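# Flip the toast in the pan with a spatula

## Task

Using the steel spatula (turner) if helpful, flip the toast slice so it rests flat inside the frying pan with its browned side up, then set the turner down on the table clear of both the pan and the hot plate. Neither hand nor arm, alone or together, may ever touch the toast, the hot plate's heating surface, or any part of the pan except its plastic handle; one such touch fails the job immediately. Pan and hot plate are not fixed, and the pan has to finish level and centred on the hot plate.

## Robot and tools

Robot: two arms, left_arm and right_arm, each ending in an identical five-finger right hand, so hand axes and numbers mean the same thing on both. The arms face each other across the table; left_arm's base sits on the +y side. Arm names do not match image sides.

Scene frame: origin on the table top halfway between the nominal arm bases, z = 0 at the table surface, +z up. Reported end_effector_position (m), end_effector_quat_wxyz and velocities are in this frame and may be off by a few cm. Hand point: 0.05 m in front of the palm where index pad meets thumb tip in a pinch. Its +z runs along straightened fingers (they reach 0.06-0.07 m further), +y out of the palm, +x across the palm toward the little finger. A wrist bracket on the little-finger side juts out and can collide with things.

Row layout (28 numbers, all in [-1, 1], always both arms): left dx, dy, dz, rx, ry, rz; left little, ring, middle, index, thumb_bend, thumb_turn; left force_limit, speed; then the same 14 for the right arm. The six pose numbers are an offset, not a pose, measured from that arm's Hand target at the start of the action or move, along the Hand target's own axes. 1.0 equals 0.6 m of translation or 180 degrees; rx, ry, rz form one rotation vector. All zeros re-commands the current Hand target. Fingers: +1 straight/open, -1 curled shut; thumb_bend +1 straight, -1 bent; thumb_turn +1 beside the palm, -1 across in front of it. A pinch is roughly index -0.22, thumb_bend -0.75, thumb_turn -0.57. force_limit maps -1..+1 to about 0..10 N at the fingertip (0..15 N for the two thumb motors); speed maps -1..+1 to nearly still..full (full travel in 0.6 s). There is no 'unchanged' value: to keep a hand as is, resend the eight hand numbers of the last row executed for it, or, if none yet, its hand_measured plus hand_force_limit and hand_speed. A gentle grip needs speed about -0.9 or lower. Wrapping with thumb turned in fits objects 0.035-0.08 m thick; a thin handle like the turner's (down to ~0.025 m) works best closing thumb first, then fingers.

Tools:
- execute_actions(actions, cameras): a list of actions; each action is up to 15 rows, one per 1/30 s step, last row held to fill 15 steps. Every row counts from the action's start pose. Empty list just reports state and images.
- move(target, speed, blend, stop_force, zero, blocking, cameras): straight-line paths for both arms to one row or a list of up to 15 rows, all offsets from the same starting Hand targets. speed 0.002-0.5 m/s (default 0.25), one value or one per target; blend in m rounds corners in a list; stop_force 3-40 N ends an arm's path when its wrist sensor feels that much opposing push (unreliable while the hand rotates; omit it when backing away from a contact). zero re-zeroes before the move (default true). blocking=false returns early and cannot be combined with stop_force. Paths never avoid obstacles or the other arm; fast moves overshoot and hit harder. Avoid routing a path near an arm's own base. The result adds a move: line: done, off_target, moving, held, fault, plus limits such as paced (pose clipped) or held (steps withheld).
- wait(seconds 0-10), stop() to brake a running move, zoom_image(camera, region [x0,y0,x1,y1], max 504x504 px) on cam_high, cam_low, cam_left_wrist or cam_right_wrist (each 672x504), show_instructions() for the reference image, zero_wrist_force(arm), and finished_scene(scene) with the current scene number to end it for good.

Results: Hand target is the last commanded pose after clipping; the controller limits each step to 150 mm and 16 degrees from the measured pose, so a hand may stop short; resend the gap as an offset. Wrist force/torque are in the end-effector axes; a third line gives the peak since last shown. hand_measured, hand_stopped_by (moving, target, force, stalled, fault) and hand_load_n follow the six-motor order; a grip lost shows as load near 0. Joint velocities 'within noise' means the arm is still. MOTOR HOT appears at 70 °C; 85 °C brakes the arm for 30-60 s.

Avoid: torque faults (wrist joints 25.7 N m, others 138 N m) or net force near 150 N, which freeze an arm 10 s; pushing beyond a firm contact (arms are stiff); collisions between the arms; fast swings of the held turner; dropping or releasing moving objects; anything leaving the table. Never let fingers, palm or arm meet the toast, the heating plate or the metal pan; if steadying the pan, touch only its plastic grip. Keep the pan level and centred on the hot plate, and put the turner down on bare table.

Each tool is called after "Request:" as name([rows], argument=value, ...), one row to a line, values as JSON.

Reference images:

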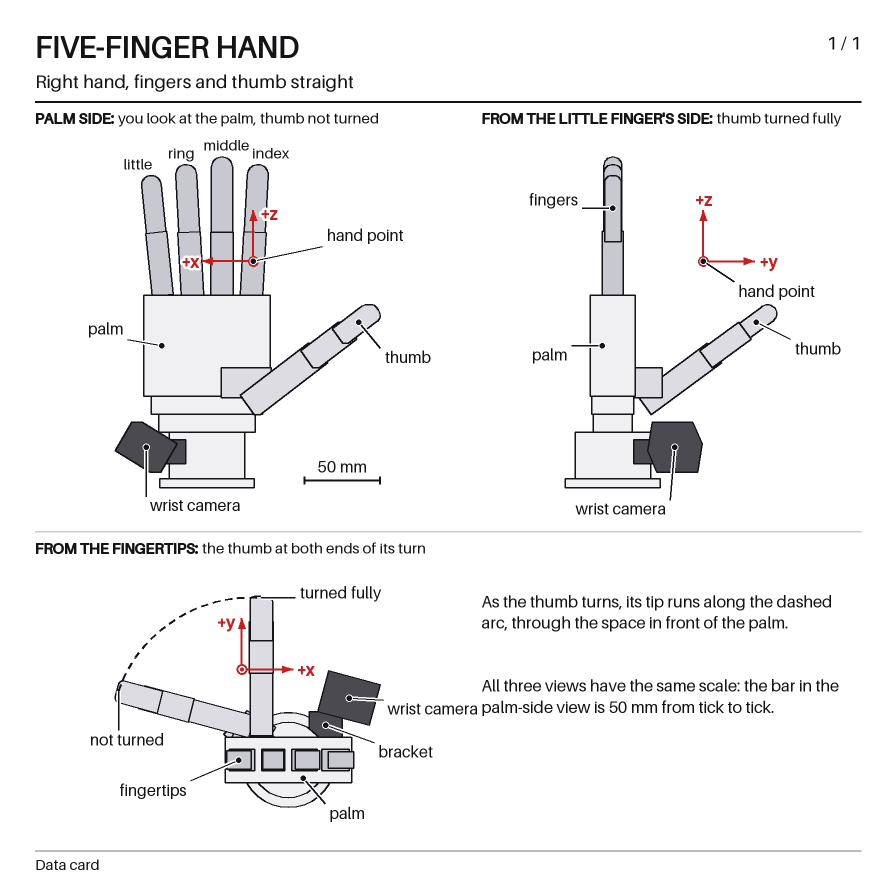

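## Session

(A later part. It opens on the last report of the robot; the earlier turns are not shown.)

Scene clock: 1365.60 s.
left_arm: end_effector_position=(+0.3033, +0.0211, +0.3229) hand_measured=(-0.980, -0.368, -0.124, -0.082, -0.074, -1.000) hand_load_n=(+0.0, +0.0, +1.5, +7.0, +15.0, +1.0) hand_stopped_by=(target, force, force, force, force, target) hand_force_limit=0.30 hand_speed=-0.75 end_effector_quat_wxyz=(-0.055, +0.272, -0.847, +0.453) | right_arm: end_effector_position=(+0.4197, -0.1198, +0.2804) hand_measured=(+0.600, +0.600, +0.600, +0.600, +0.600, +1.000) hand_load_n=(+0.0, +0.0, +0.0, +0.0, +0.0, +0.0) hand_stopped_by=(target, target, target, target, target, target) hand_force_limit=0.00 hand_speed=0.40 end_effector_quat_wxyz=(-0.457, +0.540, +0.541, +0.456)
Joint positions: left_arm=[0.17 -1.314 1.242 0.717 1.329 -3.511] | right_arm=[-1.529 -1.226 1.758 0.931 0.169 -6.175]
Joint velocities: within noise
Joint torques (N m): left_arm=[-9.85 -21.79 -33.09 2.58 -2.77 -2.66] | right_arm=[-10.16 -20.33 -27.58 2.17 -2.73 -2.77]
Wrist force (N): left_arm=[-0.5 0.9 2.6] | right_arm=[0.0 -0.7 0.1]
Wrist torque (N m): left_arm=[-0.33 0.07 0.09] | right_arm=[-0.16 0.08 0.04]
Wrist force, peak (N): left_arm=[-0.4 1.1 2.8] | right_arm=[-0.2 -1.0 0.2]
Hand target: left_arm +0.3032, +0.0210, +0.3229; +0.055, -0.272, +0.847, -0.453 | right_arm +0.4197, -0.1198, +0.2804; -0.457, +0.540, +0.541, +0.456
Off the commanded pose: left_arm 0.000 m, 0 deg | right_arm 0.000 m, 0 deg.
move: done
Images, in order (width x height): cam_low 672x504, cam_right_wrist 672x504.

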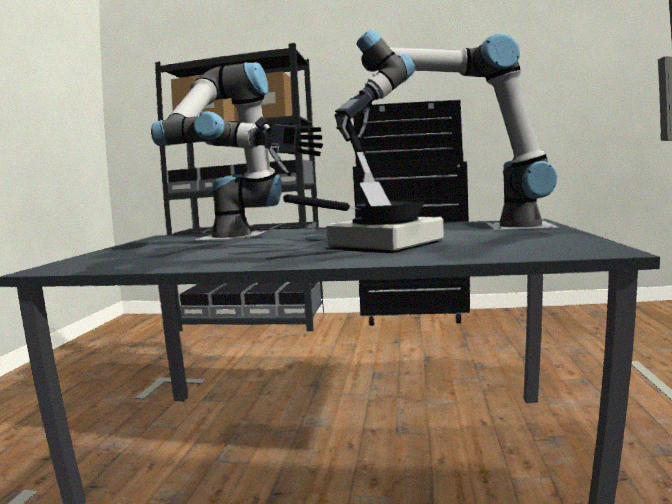

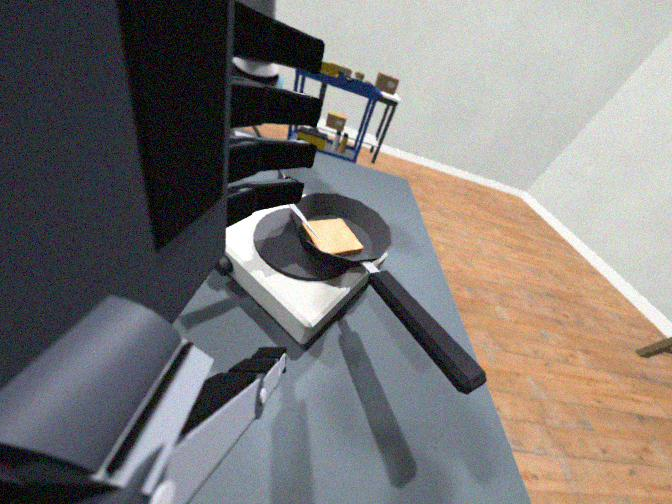

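Request:
move(target=[-0.0042,0.0487,0.0352,0,0,0,-0.98,-0.98,-0.5,-0.085,-0.2,-1,0.3,-0.75, 0,0,0,0,0,0,0.6,0.6,0.6,0.6,0.6,1,0,0.4], speed=0.02, stop_force=3, cameras=["cam_low","cam_right_wrist"])

Request:
zoom_image(camera="cam_right_wrist", region=[280, 200, 340, 250])

Scene clock: 1372.03 s.
left_arm: end_effector_position=(+0.3017, +0.0202, +0.3034) hand_measured=(-0.980, -0.368, -0.124, -0.082, -0.074, -1.000) hand_load_n=(+2.0, +0.0, +2.0, +6.5, +14.0, +1.5) hand_stopped_by=(target, force, force, force, force, target) hand_force_limit=0.30 hand_speed=-0.75 end_effector_quat_wxyz=(-0.055, +0.272, -0.847, +0.453) | right_arm: end_effector_position=(+0.4197, -0.1198, +0.2804) hand_measured=(+0.600, +0.600, +0.600, +0.600, +0.600, +1.000) hand_load_n=(+0.0, +0.0, +0.0, +0.0, +0.0, +0.0) hand_stopped_by=(target, target, target, target, target, target) hand_force_limit=0.00 hand_speed=0.40 end_effector_quat_wxyz=(-0.457, +0.540, +0.541, +0.456)
Joint positions: left_arm=[0.167 -1.315 1.295 0.667 1.326 -3.513] | right_arm=[-1.529 -1.226 1.758 0.931 0.169 -6.175]
Joint velocities: within noise
Joint torques (N m): left_arm=[9.3 -25.29 -33.71 2.43 2.58 1.71] | right_arm=[-9.4 -21.23 -27.09 1.89 -2.6 -2.73]
Wrist force (N): left_arm=[-0.8 -0.3 1.2] | right_arm=[-0.1 -0.8 0.3]
Wrist torque (N m): left_arm=[-0.29 -0.08 0.35] | right_arm=[-0.19 0.09 0.02]
Wrist force, peak (N): left_arm=[-0.6 1.1 2.8] | right_arm=[-0.3 -1.0 0.1]
Hand target: left_arm +0.3017, +0.0202, +0.3033; +0.055, -0.272, +0.847, -0.453 (not the last commanded pose) | right_arm +0.4197, -0.1198, +0.2804; -0.457, +0.540, +0.541, +0.456
Off the commanded pose: left_arm 0.017 m, 0 deg | right_arm 0.000 m, 0 deg.
move: contact (left_arm)
Images, in order (width x height): cam_low 672x504, cam_right_wrist 672x504.

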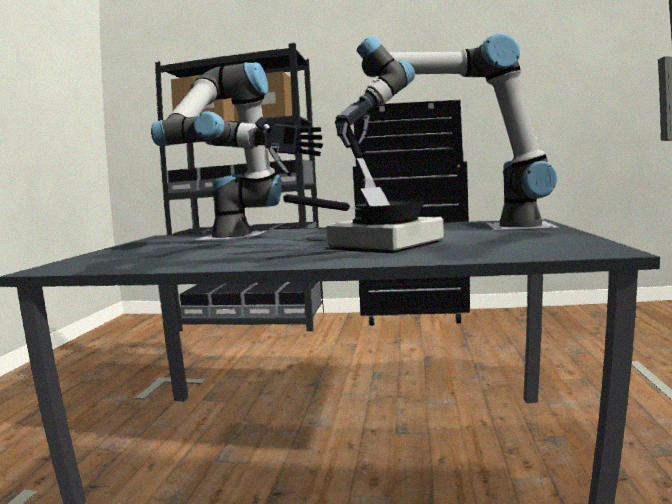

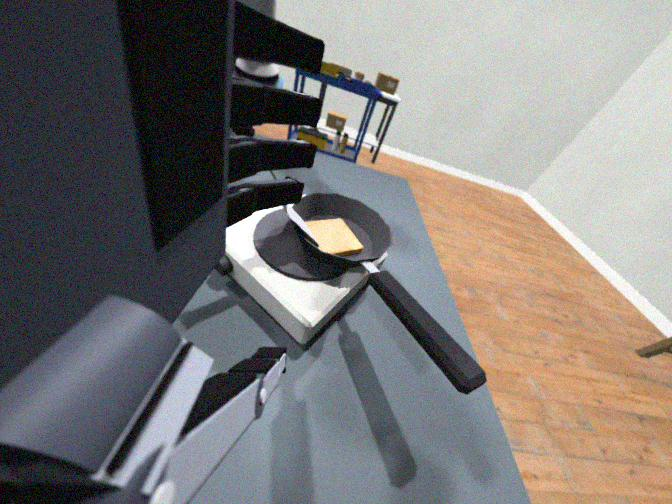

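Scaled by 8.400.

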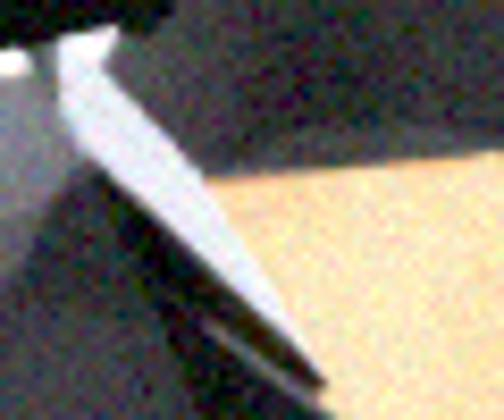

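Request:
move([
  [0.0026,-0.0133,-0.0097,0,0,0,-0.98,-0.98,-0.5,-0.085,-0.2,-1,0.3,-0.75, 0,0,0,0,0,0,0.6,0.6,0.6,0.6,0.6,1,0,0.4],
  [0.0253,-0.009,-0.0089,0,0,0,-0.98,-0.98,-0.5,-0.085,-0.2,-1,0.3,-0.75, 0,0,0,0,0,0,0.6,0.6,0.6,0.6,0.6,1,0,0.4],
], speed=0.05, cameras=["cam_right_wrist"])

Request:
zoom_image(camera="cam_right_wrist", region=[280, 200, 340, 250])

Scene clock: 1380.93 s.
left_arm: end_effector_position=(+0.2894, +0.0141, +0.3131) hand_measured=(-0.980, -0.368, -0.124, -0.082, -0.074, -1.000) hand_load_n=(+2.0, +0.5, +2.0, +8.5, +13.0, +5.0) hand_stopped_by=(target, force, force, force, force, target) hand_force_limit=0.30 hand_speed=-0.75 end_effector_quat_wxyz=(-0.055, +0.272, -0.847, +0.453) | right_arm: end_effector_position=(+0.4197, -0.1198, +0.2804) hand_measured=(+0.600, +0.600, +0.600, +0.600, +0.600, +1.000) hand_load_n=(+0.0, +0.0, +0.0, +0.0, +0.0, +0.0) hand_stopped_by=(target, target, target, target, target, target) hand_force_limit=0.00 hand_speed=0.40 end_effector_quat_wxyz=(-0.457, +0.540, +0.541, +0.456)
Joint positions: left_arm=[0.137 -1.312 1.266 0.697 1.302 -3.532] | right_arm=[-1.529 -1.226 1.758 0.931 0.169 -6.175]
Joint velocities: within noise
Joint torques (N m): left_arm=[-7.29 -21.79 -35.08 2.51 -2.73 -3.04] | right_arm=[-9.58 -21.63 -26.53 1.7 -2.56 -2.74]
Wrist force (N): left_arm=[-1.7 0.3 2.7] | right_arm=[0.0 -1.0 0.1]
Wrist torque (N m): left_arm=[-0.18 0.00 0.47] | right_arm=[-0.20 0.08 0.02]
Wrist force, peak (N): left_arm=[-1.7 0.3 2.7] | right_arm=[-0.4 -1.1 0.3]
Hand target: left_arm +0.2893, +0.0140, +0.3131; +0.055, -0.272, +0.847, -0.453 | right_arm +0.4197, -0.1198, +0.2804; -0.457, +0.540, +0.541, +0.456
Off the commanded pose: left_arm 0.000 m, 0 deg | right_arm 0.000 m, 0 deg.
move: done
Images, in order (width x height): cam_right_wrist 672x504.

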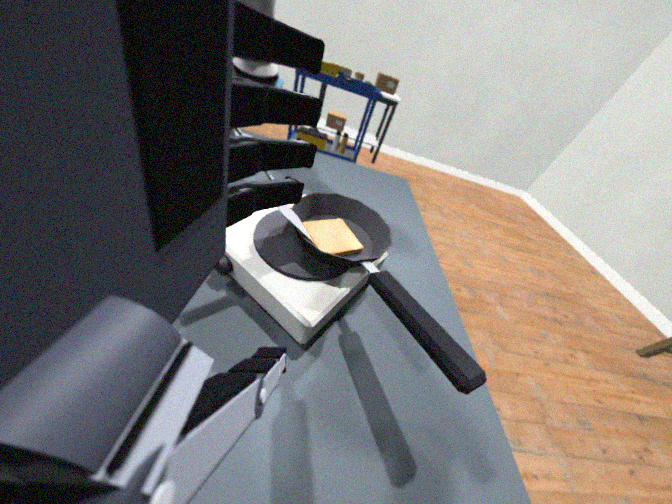

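Scaled by 8.400.

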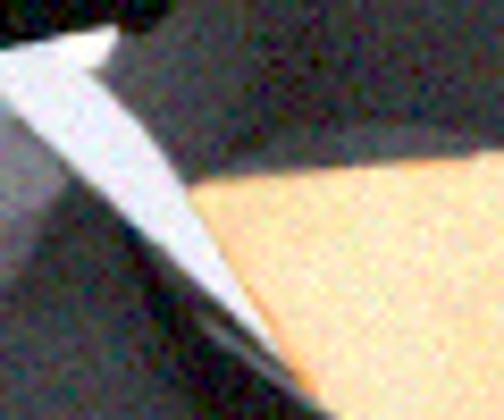

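Request:
move(target=[-0.045,0.0032,0.0030,0,0,0,-0.98,-0.98,-0.5,-0.085,-0.2,-1,0.3,-0.75, 0,0,0,0,0,0,0.6,0.6,0.6,0.6,0.6,1,0,0.4], speed=0.03, cameras=["cam_right_wrist","cam_low"])

Request:
zoom_image(camera="cam_right_wrist", region=[270, 180, 400, 280])

Scene clock: 1412.60 s.
left_arm: end_effector_position=(+0.3119, +0.0273, +0.3064) hand_measured=(-0.980, -0.368, -0.124, -0.082, -0.074, -1.000) hand_load_n=(+0.0, +0.0, +1.5, +6.5, +14.5, +0.5) hand_stopped_by=(target, force, force, force, force, target) hand_force_limit=0.30 hand_speed=-0.75 end_effector_quat_wxyz=(-0.055, +0.272, -0.847, +0.453) | right_arm: end_effector_position=(+0.4197, -0.1198, +0.2804) hand_measured=(+0.600, +0.600, +0.600, +0.600, +0.600, +1.000) hand_load_n=(+0.0, +0.0, +0.0, +0.0, +0.0, +0.0) hand_stopped_by=(target, target, target, target, target, target) hand_force_limit=0.00 hand_speed=0.40 end_effector_quat_wxyz=(-0.457, +0.540, +0.541, +0.456)
Joint positions: left_arm=[0.192 -1.321 1.294 0.67 1.346 -3.498] | right_arm=[-1.529 -1.226 1.758 0.931 0.169 -6.175]
Joint velocities: within noise
Joint torques (N m): left_arm=[8.76 -37.11 -7.78 -2.28 2.68 2.14] | right_arm=[-7.95 -23.27 -26.68 0.78 -2.27 -2.63]
Wrist force (N): left_arm=[-0.1 0.1 1.5] | right_arm=[0.1 -0.7 0.2]
Wrist torque (N m): left_arm=[-0.28 0.02 0.18] | right_arm=[-0.16 0.07 0.04]
Wrist force, peak (N): left_arm=[-2.0 0.2 3.1] | right_arm=[-0.1 -1.1 0.2]
Hand target: left_arm +0.3119, +0.0274, +0.3064; +0.055, -0.272, +0.847, -0.453 | right_arm +0.4197, -0.1198, +0.2804; -0.457, +0.540, +0.541, +0.456
Off the commanded pose: left_arm 0.000 m, 0 deg | right_arm 0.000 m, 0 deg.
move: done
Images, in order (width x height): cam_low 672x504, cam_right_wrist 672x504.

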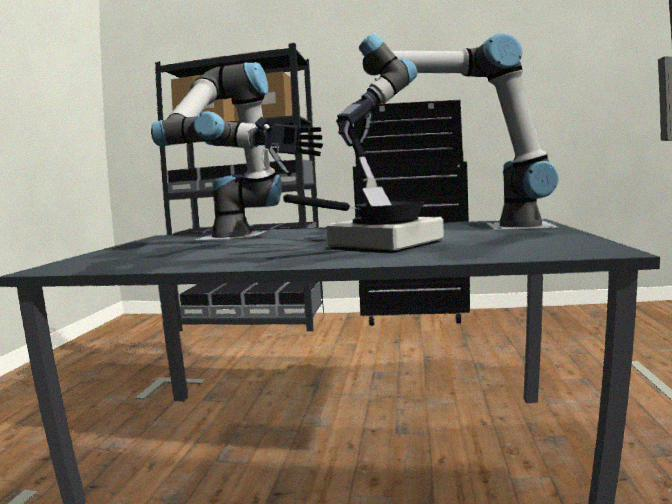

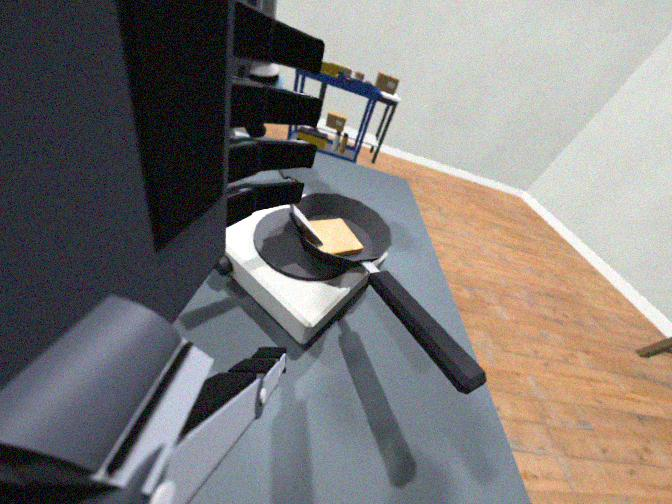

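Scaled by 3.877.

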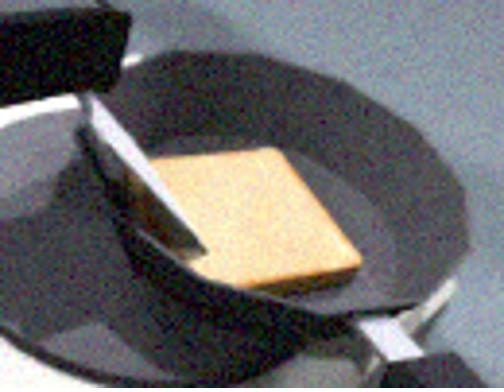

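Request:
move([
  [0.0031,-0.0159,-0.0117,0,0,0,-0.98,-0.98,-0.5,-0.085,-0.2,-1,0.3,-0.75, 0,0,0,0,0,0,0.6,0.6,0.6,0.6,0.6,1,0,0.4],
  [0.0332,-0.0168,-0.0025,0,0,0,-0.98,-0.98,-0.5,-0.085,-0.2,-1,0.3,-0.75, 0,0,0,0,0,0,0.6,0.6,0.6,0.6,0.6,1,0,0.4],
], speed=0.05, cameras=["cam_right_wrist"])

Request:
zoom_image(camera="cam_right_wrist", region=[270, 180, 400, 280])

Scene clock: 1429.93 s.
left_arm: end_effector_position=(+0.2988, +0.0139, +0.3183) hand_measured=(-0.980, -0.368, -0.124, -0.082, -0.074, -1.000) hand_load_n=(+0.0, +0.0, +1.0, +7.0, +15.0, +1.0) hand_stopped_by=(target, force, force, force, force, target) hand_force_limit=0.30 hand_speed=-0.75 end_effector_quat_wxyz=(-0.055, +0.272, -0.847, +0.453) | right_arm: end_effector_position=(+0.4197, -0.1198, +0.2804) hand_measured=(+0.600, +0.600, +0.600, +0.600, +0.600, +1.000) hand_load_n=(+0.0, -0.5, +0.0, +0.0, +0.0, +0.0) hand_stopped_by=(target, target, target, target, target, target) hand_force_limit=0.00 hand_speed=0.40 end_effector_quat_wxyz=(-0.457, +0.540, +0.541, +0.456)
Joint positions: left_arm=[0.158 -1.302 1.239 0.711 1.319 -3.518] | right_arm=[-1.529 -1.226 1.758 0.931 0.169 -6.175]
Joint velocities: within noise
Joint torques (N m): left_arm=[-7.9 -20.73 -35.6 2.66 -3.07 -2.56] | right_arm=[-7.25 -23.45 -27.56 0.86 -2.13 -2.5]
Wrist force (N): left_arm=[-0.5 0.7 2.5] | right_arm=[0.0 -0.7 0.0]
Wrist torque (N m): left_arm=[-0.35 0.08 0.09] | right_arm=[-0.15 0.09 0.03]
Wrist force, peak (N): left_arm=[-0.5 1.1 2.8] | right_arm=[-0.1 -1.1 0.3]
Hand target: left_arm +0.2987, +0.0138, +0.3183; +0.055, -0.272, +0.847, -0.453 | right_arm +0.4197, -0.1198, +0.2804; -0.457, +0.540, +0.541, +0.456
Off the commanded pose: left_arm 0.000 m, 0 deg | right_arm 0.000 m, 0 deg.
move: done
Images, in order (width x height): cam_right_wrist 672x504.

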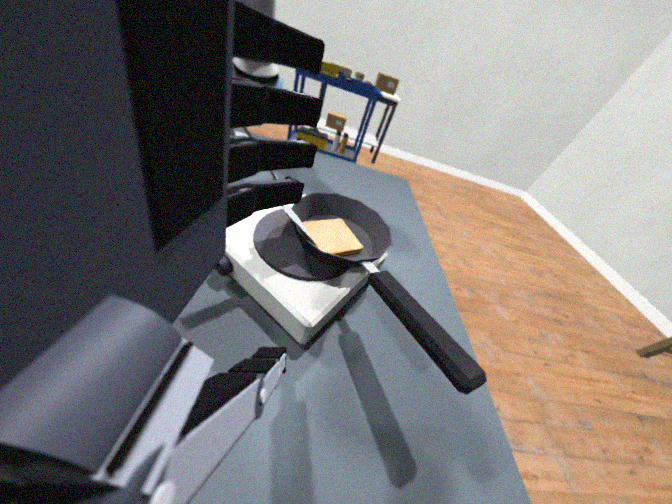

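Scaled by 3.877.

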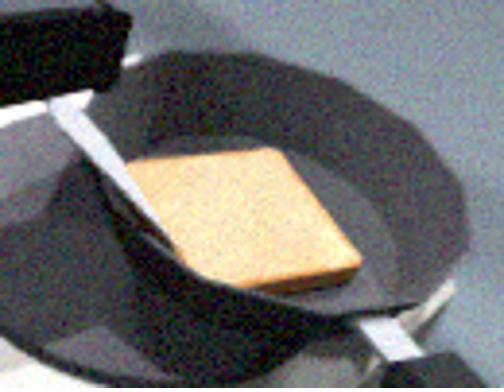

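Request:
move(target=[-0.0072,0.0372,0.0272,0,0,0,-0.98,-0.98,-0.5,-0.085,-0.2,-1,0.3,-0.75, 0,0,0,0,0,0,0.6,0.6,0.6,0.6,0.6,1,0,0.4], speed=0.02, stop_force=3, cameras=["cam_low","cam_right_wrist"])

Request:
zoom_image(camera="cam_right_wrist", region=[270, 180, 400, 280])

Scene clock: 1439.50 s.
left_arm: end_effector_position=(+0.2987, +0.0139, +0.2984) hand_measured=(-0.980, -0.368, -0.124, -0.082, -0.074, -1.000) hand_load_n=(+4.0, +0.0, +1.0, +6.5, +12.5, +4.0) hand_stopped_by=(target, force, force, force, force, target) hand_force_limit=0.30 hand_speed=-0.75 end_effector_quat_wxyz=(-0.055, +0.272, -0.847, +0.452) | right_arm: end_effector_position=(+0.4197, -0.1198, +0.2804) hand_measured=(+0.600, +0.600, +0.600, +0.600, +0.600, +1.000) hand_load_n=(+0.0, +0.0, +0.0, -0.5, +0.0, +0.0) hand_stopped_by=(target, target, target, target, target, target) hand_force_limit=0.00 hand_speed=0.40 end_effector_quat_wxyz=(-0.457, +0.540, +0.541, +0.456)
Joint positions: left_arm=[0.158 -1.303 1.292 0.659 1.319 -3.519] | right_arm=[-1.529 -1.226 1.758 0.931 0.169 -6.175]
Joint velocities: within noise
Joint torques (N m): left_arm=[-3.75 -28.06 -34.01 2.03 -1.54 -2.67] | right_arm=[-6.69 -24.12 -26.28 0.86 -2.25 -2.35]
Wrist force (N): left_arm=[-2.2 0.2 1.4] | right_arm=[0.0 -0.9 0.2]
Wrist torque (N m): left_arm=[-0.33 -0.20 0.46] | right_arm=[-0.19 0.09 0.03]
Wrist force, peak (N): left_arm=[-0.5 1.1 2.8] | right_arm=[-0.2 -1.2 0.2]
Hand target: left_arm +0.2987, +0.0139, +0.2984; +0.055, -0.272, +0.847, -0.452 (not the last commanded pose) | right_arm +0.4197, -0.1198, +0.2804; -0.457, +0.540, +0.541, +0.456
Off the commanded pose: left_arm 0.008 m, 0 deg | right_arm 0.000 m, 0 deg.
move: contact (left_arm)
Images, in order (width x height): cam_low 672x504, cam_right_wrist 672x504.

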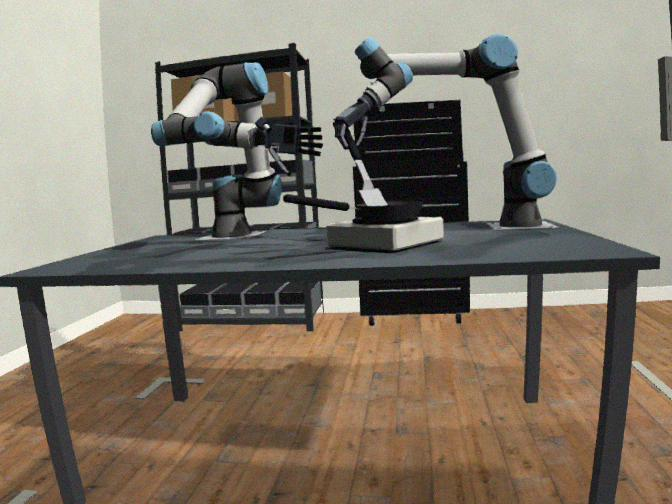

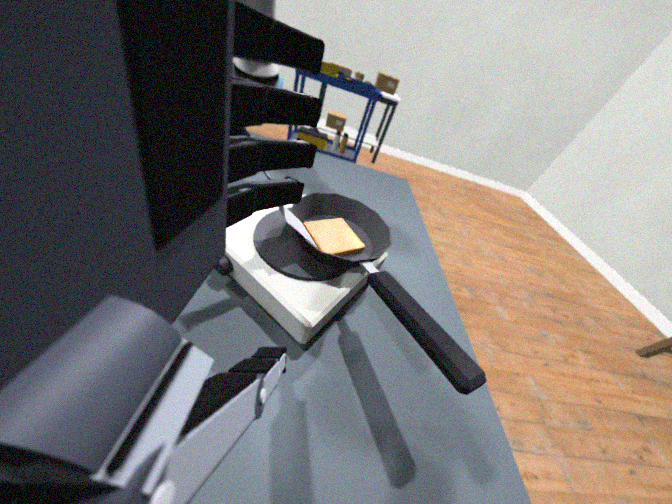

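Scaled by 3.877.

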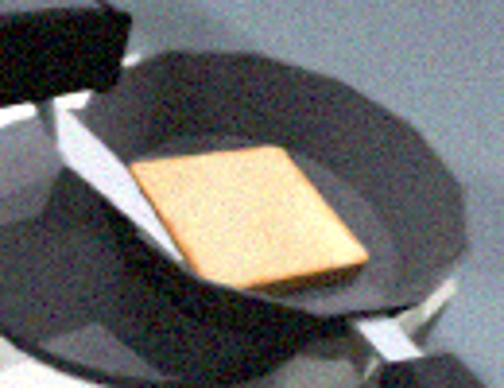

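Request:
move(target=[-0.0247,-0.0042,-0.0008,0,0,0,-0.98,-0.98,-0.5,-0.085,-0.2,-1,0.3,-0.75, 0,0,0,0,0,0,0.6,0.6,0.6,0.6,0.6,1,0,0.4], speed=0.03, cameras=["cam_low","cam_right_wrist"])

Request:
zoom_image(camera="cam_right_wrist", region=[270, 180, 400, 280])

Scene clock: 1446.40 s.
left_arm: end_effector_position=(+0.3121, +0.0206, +0.2984) hand_measured=(-0.980, -0.368, -0.124, -0.082, -0.074, -1.000) hand_load_n=(+0.0, +0.0, +1.0, +7.0, +14.0, +1.0) hand_stopped_by=(target, force, force, force, force, target) hand_force_limit=0.30 hand_speed=-0.75 end_effector_quat_wxyz=(-0.055, +0.272, -0.847, +0.452) | right_arm: end_effector_position=(+0.4197, -0.1198, +0.2804) hand_measured=(+0.600, +0.600, +0.600, +0.600, +0.600, +1.000) hand_load_n=(+0.0, +0.5, +0.0, +0.0, +0.0, +0.0) hand_stopped_by=(target, target, target, target, target, target) hand_force_limit=0.00 hand_speed=0.40 end_effector_quat_wxyz=(-0.457, +0.540, +0.541, +0.456)
Joint positions: left_arm=[0.19 -1.306 1.295 0.655 1.344 -3.499] | right_arm=[-1.529 -1.226 1.758 0.931 0.169 -6.175]
Joint velocities: within noise
Joint torques (N m): left_arm=[9.81 -38.06 -9.9 -2.18 2.75 2.6] | right_arm=[-6.57 -24.07 -26.79 0.9 -2.21 -2.24]
Wrist force (N): left_arm=[-0.7 1.1 2.5] | right_arm=[0.0 -0.9 0.1]
Wrist torque (N m): left_arm=[-0.29 0.10 0.08] | right_arm=[-0.19 0.09 0.03]
Wrist force, peak (N): left_arm=[-2.6 0.3 1.8] | right_arm=[-0.3 -1.1 0.1]
Hand target: left_arm +0.3121, +0.0207, +0.2984; +0.055, -0.272, +0.847, -0.452 | right_arm +0.4197, -0.1198, +0.2804; -0.457, +0.540, +0.541, +0.456
Off the commanded pose: left_arm 0.000 m, 0 deg | right_arm 0.000 m, 0 deg.
move: done
Images, in order (width x height): cam_low 672x504, cam_right_wrist 672x504.

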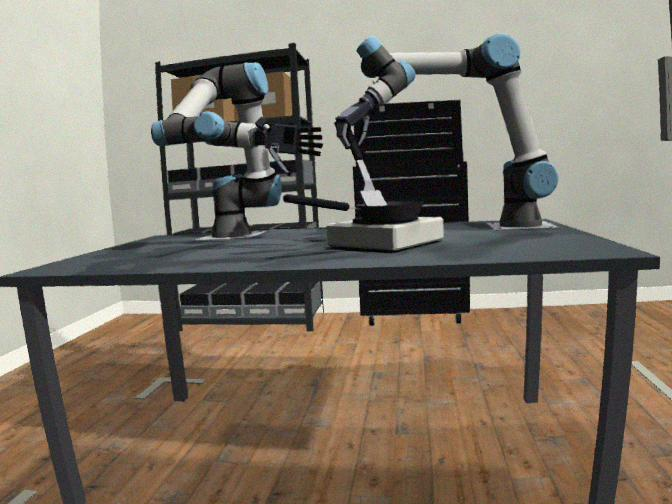

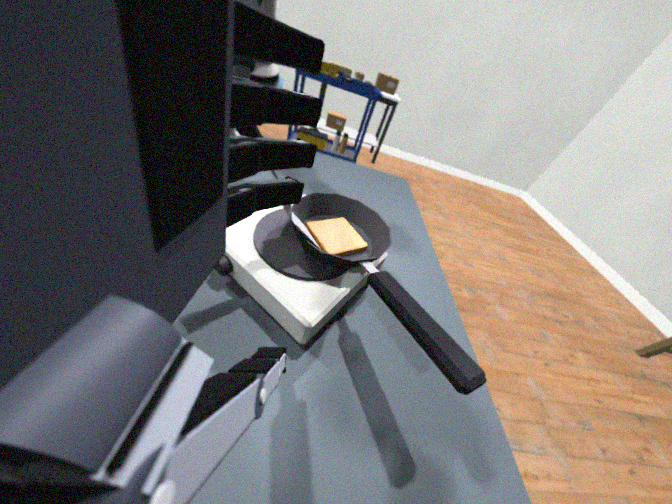

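Scaled by 3.877.

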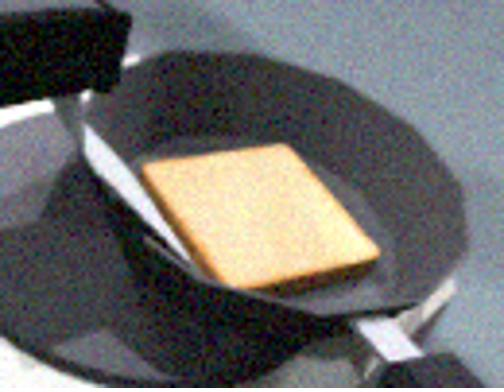

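Request:
move(target=[0.0277,0.0377,0.0245,0.0039,-0.0321,0.0452,-0.98,-0.98,-0.5,-0.085,-0.2,-1,0.3,-0.75, 0,0,0,0,0,0,0.6,0.6,0.6,0.6,0.6,1,0,0.4], speed=0.03, cameras=["cam_low","cam_right_wrist"])

Request:
zoom_image(camera="cam_right_wrist", region=[270, 180, 400, 280])

Scene clock: 1462.57 s.
left_arm: end_effector_position=(+0.2938, +0.0114, +0.2743) hand_measured=(-0.980, -0.368, -0.124, -0.082, -0.074, -1.000) hand_load_n=(+0.0, +0.0, +1.0, +7.0, +14.5, +0.5) hand_stopped_by=(target, force, force, force, force, target) hand_force_limit=0.30 hand_speed=-0.75 end_effector_quat_wxyz=(-0.131, +0.234, -0.858, +0.438) | right_arm: end_effector_position=(+0.4197, -0.1198, +0.2804) hand_measured=(+0.600, +0.600, +0.600, +0.600, +0.600, +1.000) hand_load_n=(+0.0, +0.0, +0.0, +0.0, +0.0, +0.0) hand_stopped_by=(target, target, target, target, target, target) hand_force_limit=0.00 hand_speed=0.40 end_effector_quat_wxyz=(-0.457, +0.540, +0.541, +0.456)
Joint positions: left_arm=[0.076 -1.283 1.347 0.625 1.155 -3.438] | right_arm=[-1.529 -1.226 1.758 0.931 0.169 -6.175]
Joint velocities: within noise
Joint torques (N m): left_arm=[-7.64 -20.11 -9.61 -1.95 -3.35 2.35] | right_arm=[-5.74 -24.1 -27.28 0.92 -2.18 -1.94]
Wrist force (N): left_arm=[-0.4 0.8 2.0] | right_arm=[0.0 -0.7 0.1]
Wrist torque (N m): left_arm=[-0.32 0.16 0.01] | right_arm=[-0.15 0.08 0.04]
Wrist force, peak (N): left_arm=[-0.6 1.5 2.5] | right_arm=[0.1 -1.2 0.1]
Hand target: left_arm +0.2937, +0.0113, +0.2743; +0.131, -0.234, +0.858, -0.438 | right_arm +0.4197, -0.1198, +0.2804; -0.457, +0.540, +0.541, +0.456
Off the commanded pose: left_arm 0.000 m, 0 deg | right_arm 0.000 m, 0 deg.
move: done
Images, in order (width x height): cam_low 672x504, cam_right_wrist 672x504.

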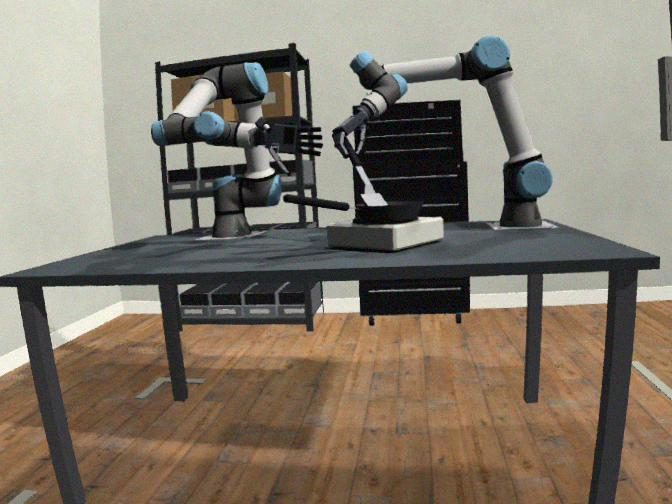

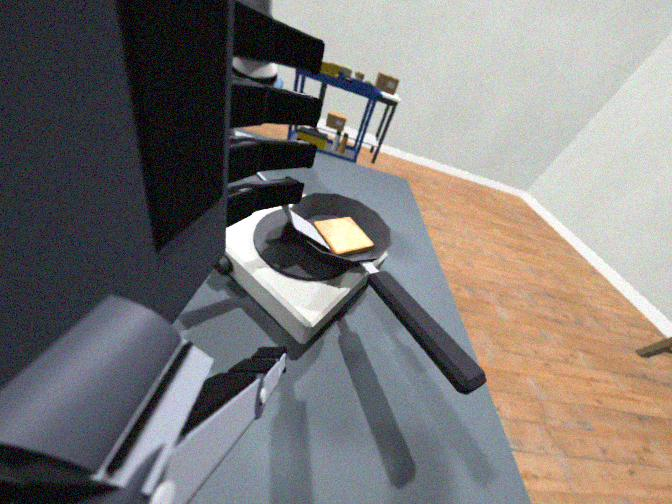

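Scaled by 3.877.

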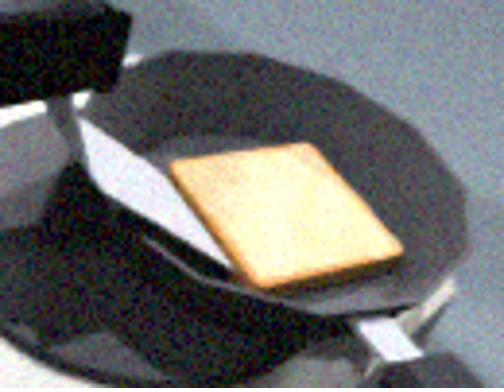

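Request:
move(target=[0.0202,0.0372,0.0248,0.0039,-0.0321,0.0452,-0.98,-0.98,-0.5,-0.085,-0.2,-1,0.3,-0.75, 0,0,0,0,0,0,0.6,0.6,0.6,0.6,0.6,1,0,0.4], speed=0.03, cameras=["cam_low","cam_right_wrist"])

Request:
zoom_image(camera="cam_right_wrist", region=[270, 180, 400, 280])

Scene clock: 1472.10 s.
left_arm: end_effector_position=(+0.2834, +0.0061, +0.2473) hand_measured=(-0.980, -0.368, -0.124, -0.082, -0.074, -1.000) hand_load_n=(+0.0, +0.0, +0.5, +7.0, +15.0, +0.5) hand_stopped_by=(target, force, force, force, force, target) hand_force_limit=0.30 hand_speed=-0.75 end_effector_quat_wxyz=(-0.206, +0.193, -0.862, +0.421) | right_arm: end_effector_position=(+0.4197, -0.1198, +0.2804) hand_measured=(+0.600, +0.600, +0.600, +0.600, +0.600, +1.000) hand_load_n=(+0.0, +0.0, +0.0, +0.0, +0.0, +0.0) hand_stopped_by=(target, target, target, target, target, target) hand_force_limit=0.00 hand_speed=0.40 end_effector_quat_wxyz=(-0.457, +0.540, +0.541, +0.456)
Joint positions: left_arm=[-0.012 -1.243 1.399 0.58 0.989 -3.369] | right_arm=[-1.529 -1.226 1.758 0.931 0.169 -6.175]
Joint velocities: within noise
Joint torques (N m): left_arm=[-6.84 -22.59 -8.5 -1.96 -3.94 2.49] | right_arm=[-4.57 -24.83 -27.12 0.89 -2.06 -1.77]
Wrist force (N): left_arm=[-0.3 0.8 2.4] | right_arm=[-0.1 -0.9 -0.1]
Wrist torque (N m): left_arm=[-0.35 0.23 -0.14] | right_arm=[-0.18 0.11 0.02]
Wrist force, peak (N): left_arm=[-0.5 1.2 2.5] | right_arm=[-0.1 -1.2 0.2]
Hand target: left_arm +0.2834, +0.0061, +0.2473; +0.206, -0.193, +0.862, -0.421 | right_arm +0.4197, -0.1198, +0.2804; -0.457, +0.540, +0.541, +0.456
Off the commanded pose: left_arm 0.000 m, 0 deg | right_arm 0.000 m, 0 deg.
move: done
Images, in order (width x height): cam_low 672x504, cam_right_wrist 672x504.

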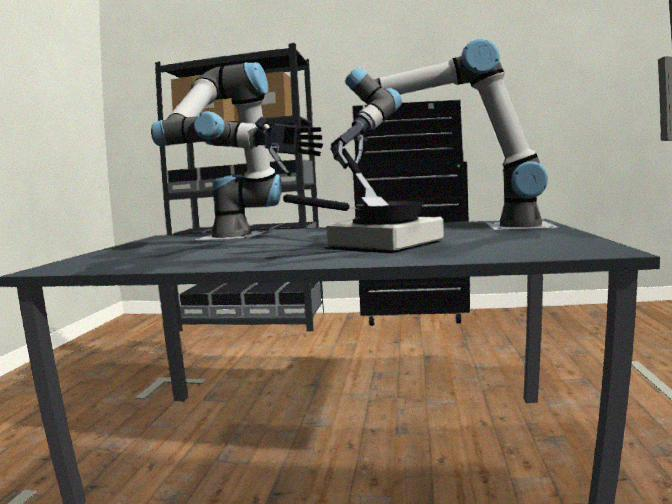

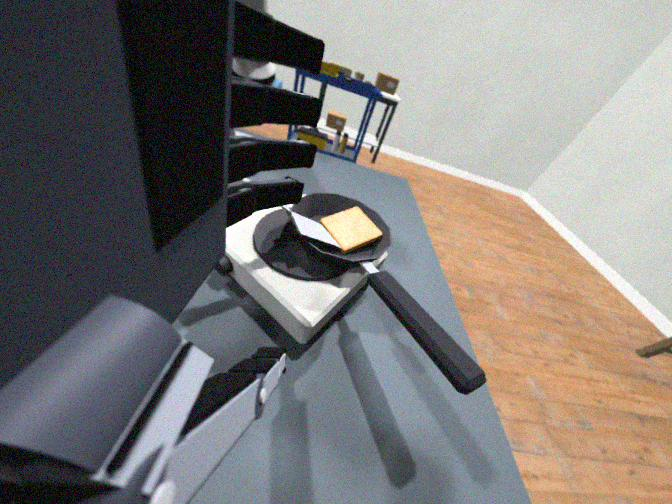

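Scaled by 3.877.

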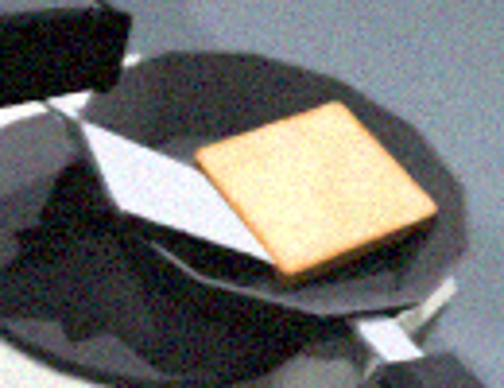

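Request:
move(target=[0.0098,-0.0012,-0.0017,0,0,0,-0.98,-0.98,-0.5,-0.085,-0.2,-1,0.3,-0.75, 0,0,0,0,0,0,0.6,0.6,0.6,0.6,0.6,1,0,0.4], speed=0.03, cameras=[])

Request:
move(target=[0.0038,0.0161,0.0112,0,0,0,-0.98,-0.98,-0.5,-0.085,-0.2,-1,0.3,-0.75, 0,0,0,0,0,0,0.6,0.6,0.6,0.6,0.6,1,0,0.4], speed=0.015, stop_force=3, cameras=["cam_low","cam_right_wrist"])

Request:
zoom_image(camera="cam_right_wrist", region=[270, 180, 400, 280])

Scene clock: 1483.40 s.
left_arm: end_effector_position=(+0.2781, +0.0034, +0.2473) hand_measured=(-0.980, -0.368, -0.124, -0.082, -0.074, -1.000) hand_load_n=(+0.0, +0.0, +0.5, +7.0, +15.0, +0.5) hand_stopped_by=(target, force, force, force, force, target) hand_force_limit=0.30 hand_speed=-0.75 end_effector_quat_wxyz=(-0.206, +0.193, -0.862, +0.421) | right_arm: end_effector_position=(+0.4197, -0.1198, +0.2804) hand_measured=(+0.600, +0.600, +0.600, +0.600, +0.600, +1.000) hand_load_n=(-0.5, +0.0, +0.0, +0.0, +0.0, +0.0) hand_stopped_by=(target, target, target, target, target, target) hand_force_limit=0.00 hand_speed=0.40 end_effector_quat_wxyz=(-0.457, +0.540, +0.541, +0.456)
Joint positions: left_arm=[-0.023 -1.239 1.394 0.586 0.98 -3.378] | right_arm=[-1.529 -1.226 1.758 0.931 0.169 -6.175]
Joint velocities: within noise
Joint torques (N m): left_arm=[-9.05 -23.39 -34.45 3.21 -3.92 -2.62] | right_arm=[-4.71 -25.55 -26.07 0.88 -1.9 -1.71]
Wrist force (N): left_arm=[-0.6 0.5 2.5] | right_arm=[-0.2 -0.7 0.1]
Wrist torque (N m): left_arm=[-0.39 0.24 -0.13] | right_arm=[-0.16 0.11 0.03]
Wrist force, peak (N): left_arm=[-0.7 0.8 2.6] | right_arm=[-0.2 -1.1 0.0]
Hand target: left_arm +0.2780, +0.0034, +0.2473; +0.206, -0.193, +0.862, -0.421 | right_arm +0.4197, -0.1198, +0.2804; -0.457, +0.540, +0.541, +0.456
Off the commanded pose: left_arm 0.000 m, 0 deg | right_arm 0.000 m, 0 deg.
move: done
No camera images: "cameras" was empty.

Scene clock: 1485.10 s.
left_arm: end_effector_position=(+0.2780, +0.0034, +0.2353) hand_measured=(-0.980, -0.368, -0.124, -0.082, -0.074, -1.000) hand_load_n=(+2.0, +0.0, +1.5, +7.5, +12.0, +3.0) hand_stopped_by=(target, force, force, force, force, target) hand_force_limit=0.30 hand_speed=-0.75 end_effector_quat_wxyz=(-0.206, +0.193, -0.862, +0.421) | right_arm: end_effector_position=(+0.4197, -0.1198, +0.2804) hand_measured=(+0.600, +0.600, +0.600, +0.600, +0.600, +1.000) hand_load_n=(+0.0, +0.0, +0.0, +0.0, +0.5, +0.0) hand_stopped_by=(target, target, target, target, target, target) hand_force_limit=0.00 hand_speed=0.40 end_effector_quat_wxyz=(-0.457, +0.540, +0.541, +0.456)
Joint positions: left_arm=[-0.023 -1.234 1.418 0.557 0.98 -3.378] | right_arm=[-1.529 -1.226 1.758 0.931 0.169 -6.175]
Joint velocities: within noise
Joint torques (N m): left_arm=[3.19 -22.62 -7.18 -1.95 -0.63 1.38] | right_arm=[-4.5 -25.01 -26.66 0.88 -1.99 -1.65]
Wrist force (N): left_arm=[-1.1 -1.6 1.3] | right_arm=[0.0 -0.9 0.2]
Wrist torque (N m): left_arm=[-0.43 0.04 0.18] | right_arm=[-0.19 0.07 0.03]
Wrist force, peak (N): left_arm=[-0.5 0.7 2.7] | right_arm=[-0.1 -1.1 0.2]
Hand target: left_arm +0.2780, +0.0034, +0.2353; +0.206, -0.193, +0.862, -0.421 | right_arm +0.4197, -0.1198, +0.2804; -0.457, +0.540, +0.541, +0.456
Off the commanded pose: left_arm 0.000 m, 0 deg | right_arm 0.000 m, 0 deg.
move: done
Images, in order (width x height): cam_low 672x504, cam_right_wrist 672x504.

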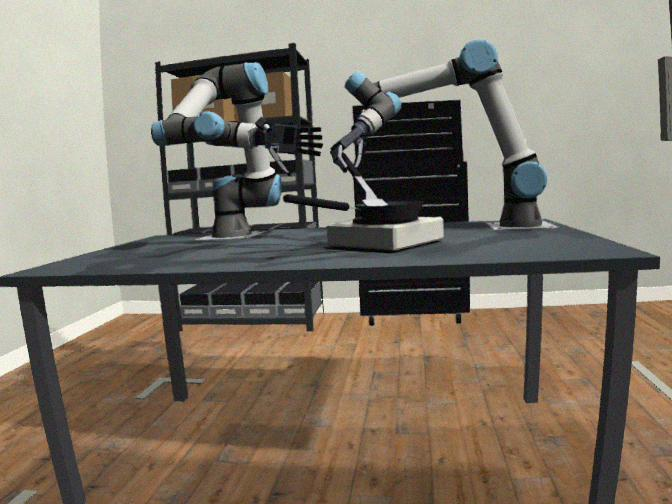

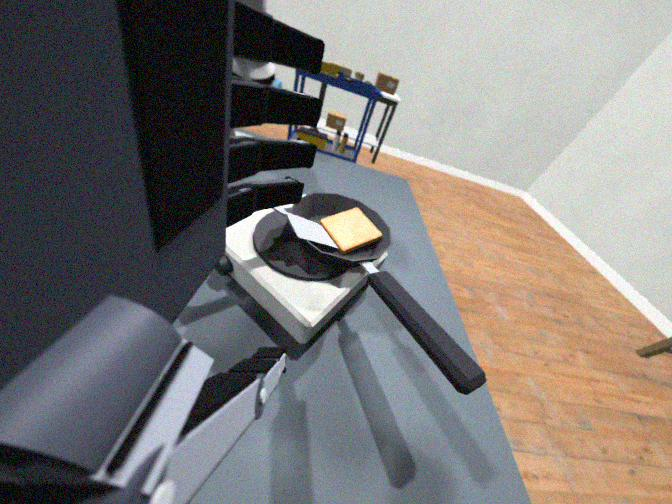

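Scaled by 3.877.

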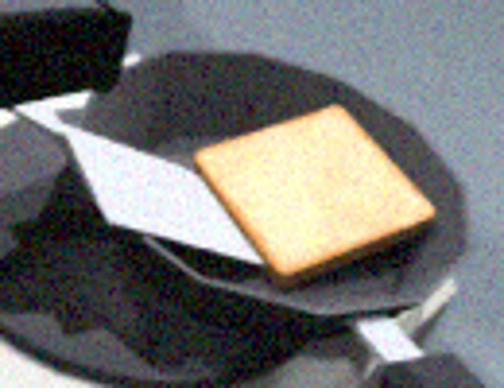

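Request:
move(target=[-0.05,0.0019,0.0056,0,0,0,-0.98,-0.98,-0.5,-0.085,-0.2,-1,0.3,-0.75, 0,0,0,0,0,0,0.6,0.6,0.6,0.6,0.6,1,0,0.4], speed=0.03, cameras=["cam_low","cam_right_wrist","cam_left_wrist"])

Request:
zoom_image(camera="cam_right_wrist", region=[270, 180, 400, 280])

Scene clock: 1489.90 s.
left_arm: end_effector_position=(+0.3047, +0.0171, +0.2383) hand_measured=(-0.980, -0.368, -0.124, -0.082, -0.074, -1.000) hand_load_n=(+0.0, +0.0, +1.5, +7.0, +14.5, +0.0) hand_stopped_by=(target, force, force, force, force, target) hand_force_limit=0.30 hand_speed=-0.75 end_effector_quat_wxyz=(-0.206, +0.193, -0.862, +0.421) | right_arm: end_effector_position=(+0.4197, -0.1198, +0.2804) hand_measured=(+0.600, +0.600, +0.600, +0.600, +0.600, +1.000) hand_load_n=(+0.0, +0.0, +0.0, +0.0, +0.0, +0.0) hand_stopped_by=(target, target, target, target, target, target) hand_force_limit=0.00 hand_speed=0.40 end_effector_quat_wxyz=(-0.457, +0.540, +0.541, +0.456)
Joint positions: left_arm=[0.035 -1.256 1.436 0.536 1.023 -3.332] | right_arm=[-1.529 -1.226 1.758 0.931 0.169 -6.175]
Joint velocities: within noise
Joint torques (N m): left_arm=[10.06 -38.22 -8.93 -2.07 2.07 2.49] | right_arm=[-4.34 -25.34 -26.38 0.9 -1.91 -1.49]
Wrist force (N): left_arm=[-0.3 0.7 2.1] | right_arm=[-0.2 -0.9 0.2]
Wrist torque (N m): left_arm=[-0.34 0.21 -0.09] | right_arm=[-0.19 0.11 0.02]
Wrist force, peak (N): left_arm=[-0.2 0.2 2.6] | right_arm=[0.0 -1.1 0.2]
Hand target: left_arm +0.3048, +0.0171, +0.2383; +0.206, -0.193, +0.862, -0.421 | right_arm +0.4197, -0.1198, +0.2804; -0.457, +0.540, +0.541, +0.456
Off the commanded pose: left_arm 0.000 m, 0 deg | right_arm 0.000 m, 0 deg.
move: done
Images, in order (width x height): cam_low 672x504, cam_left_wrist 672x504, cam_right_wrist 672x504.

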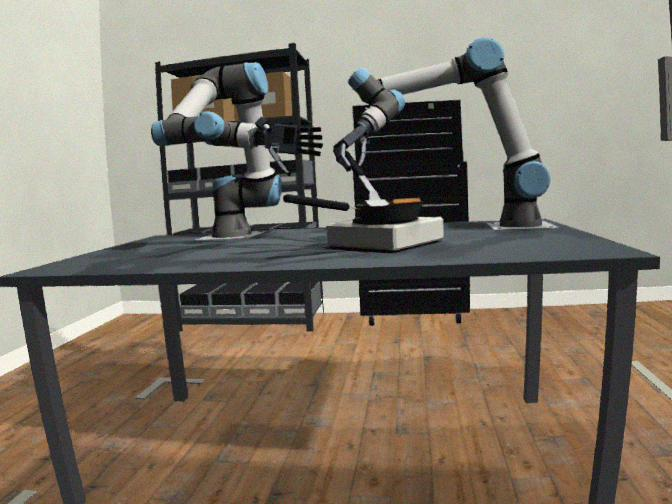

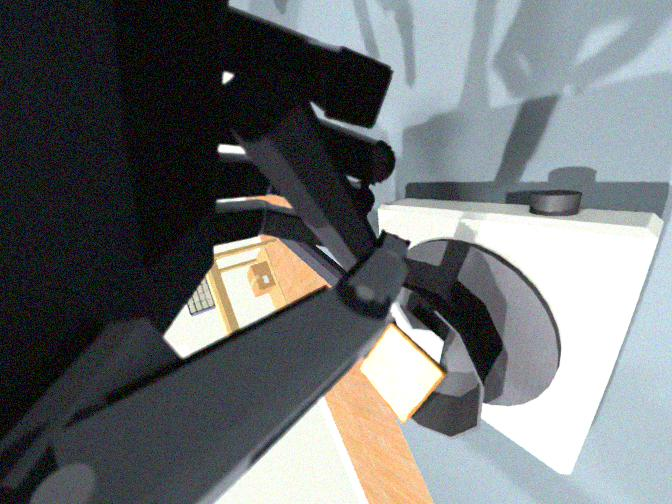

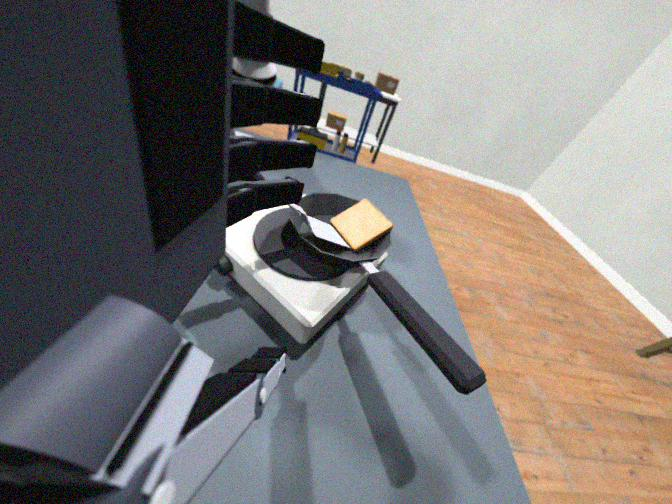

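Scaled by 3.877.

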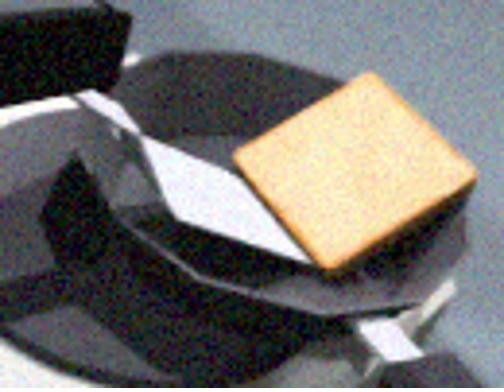

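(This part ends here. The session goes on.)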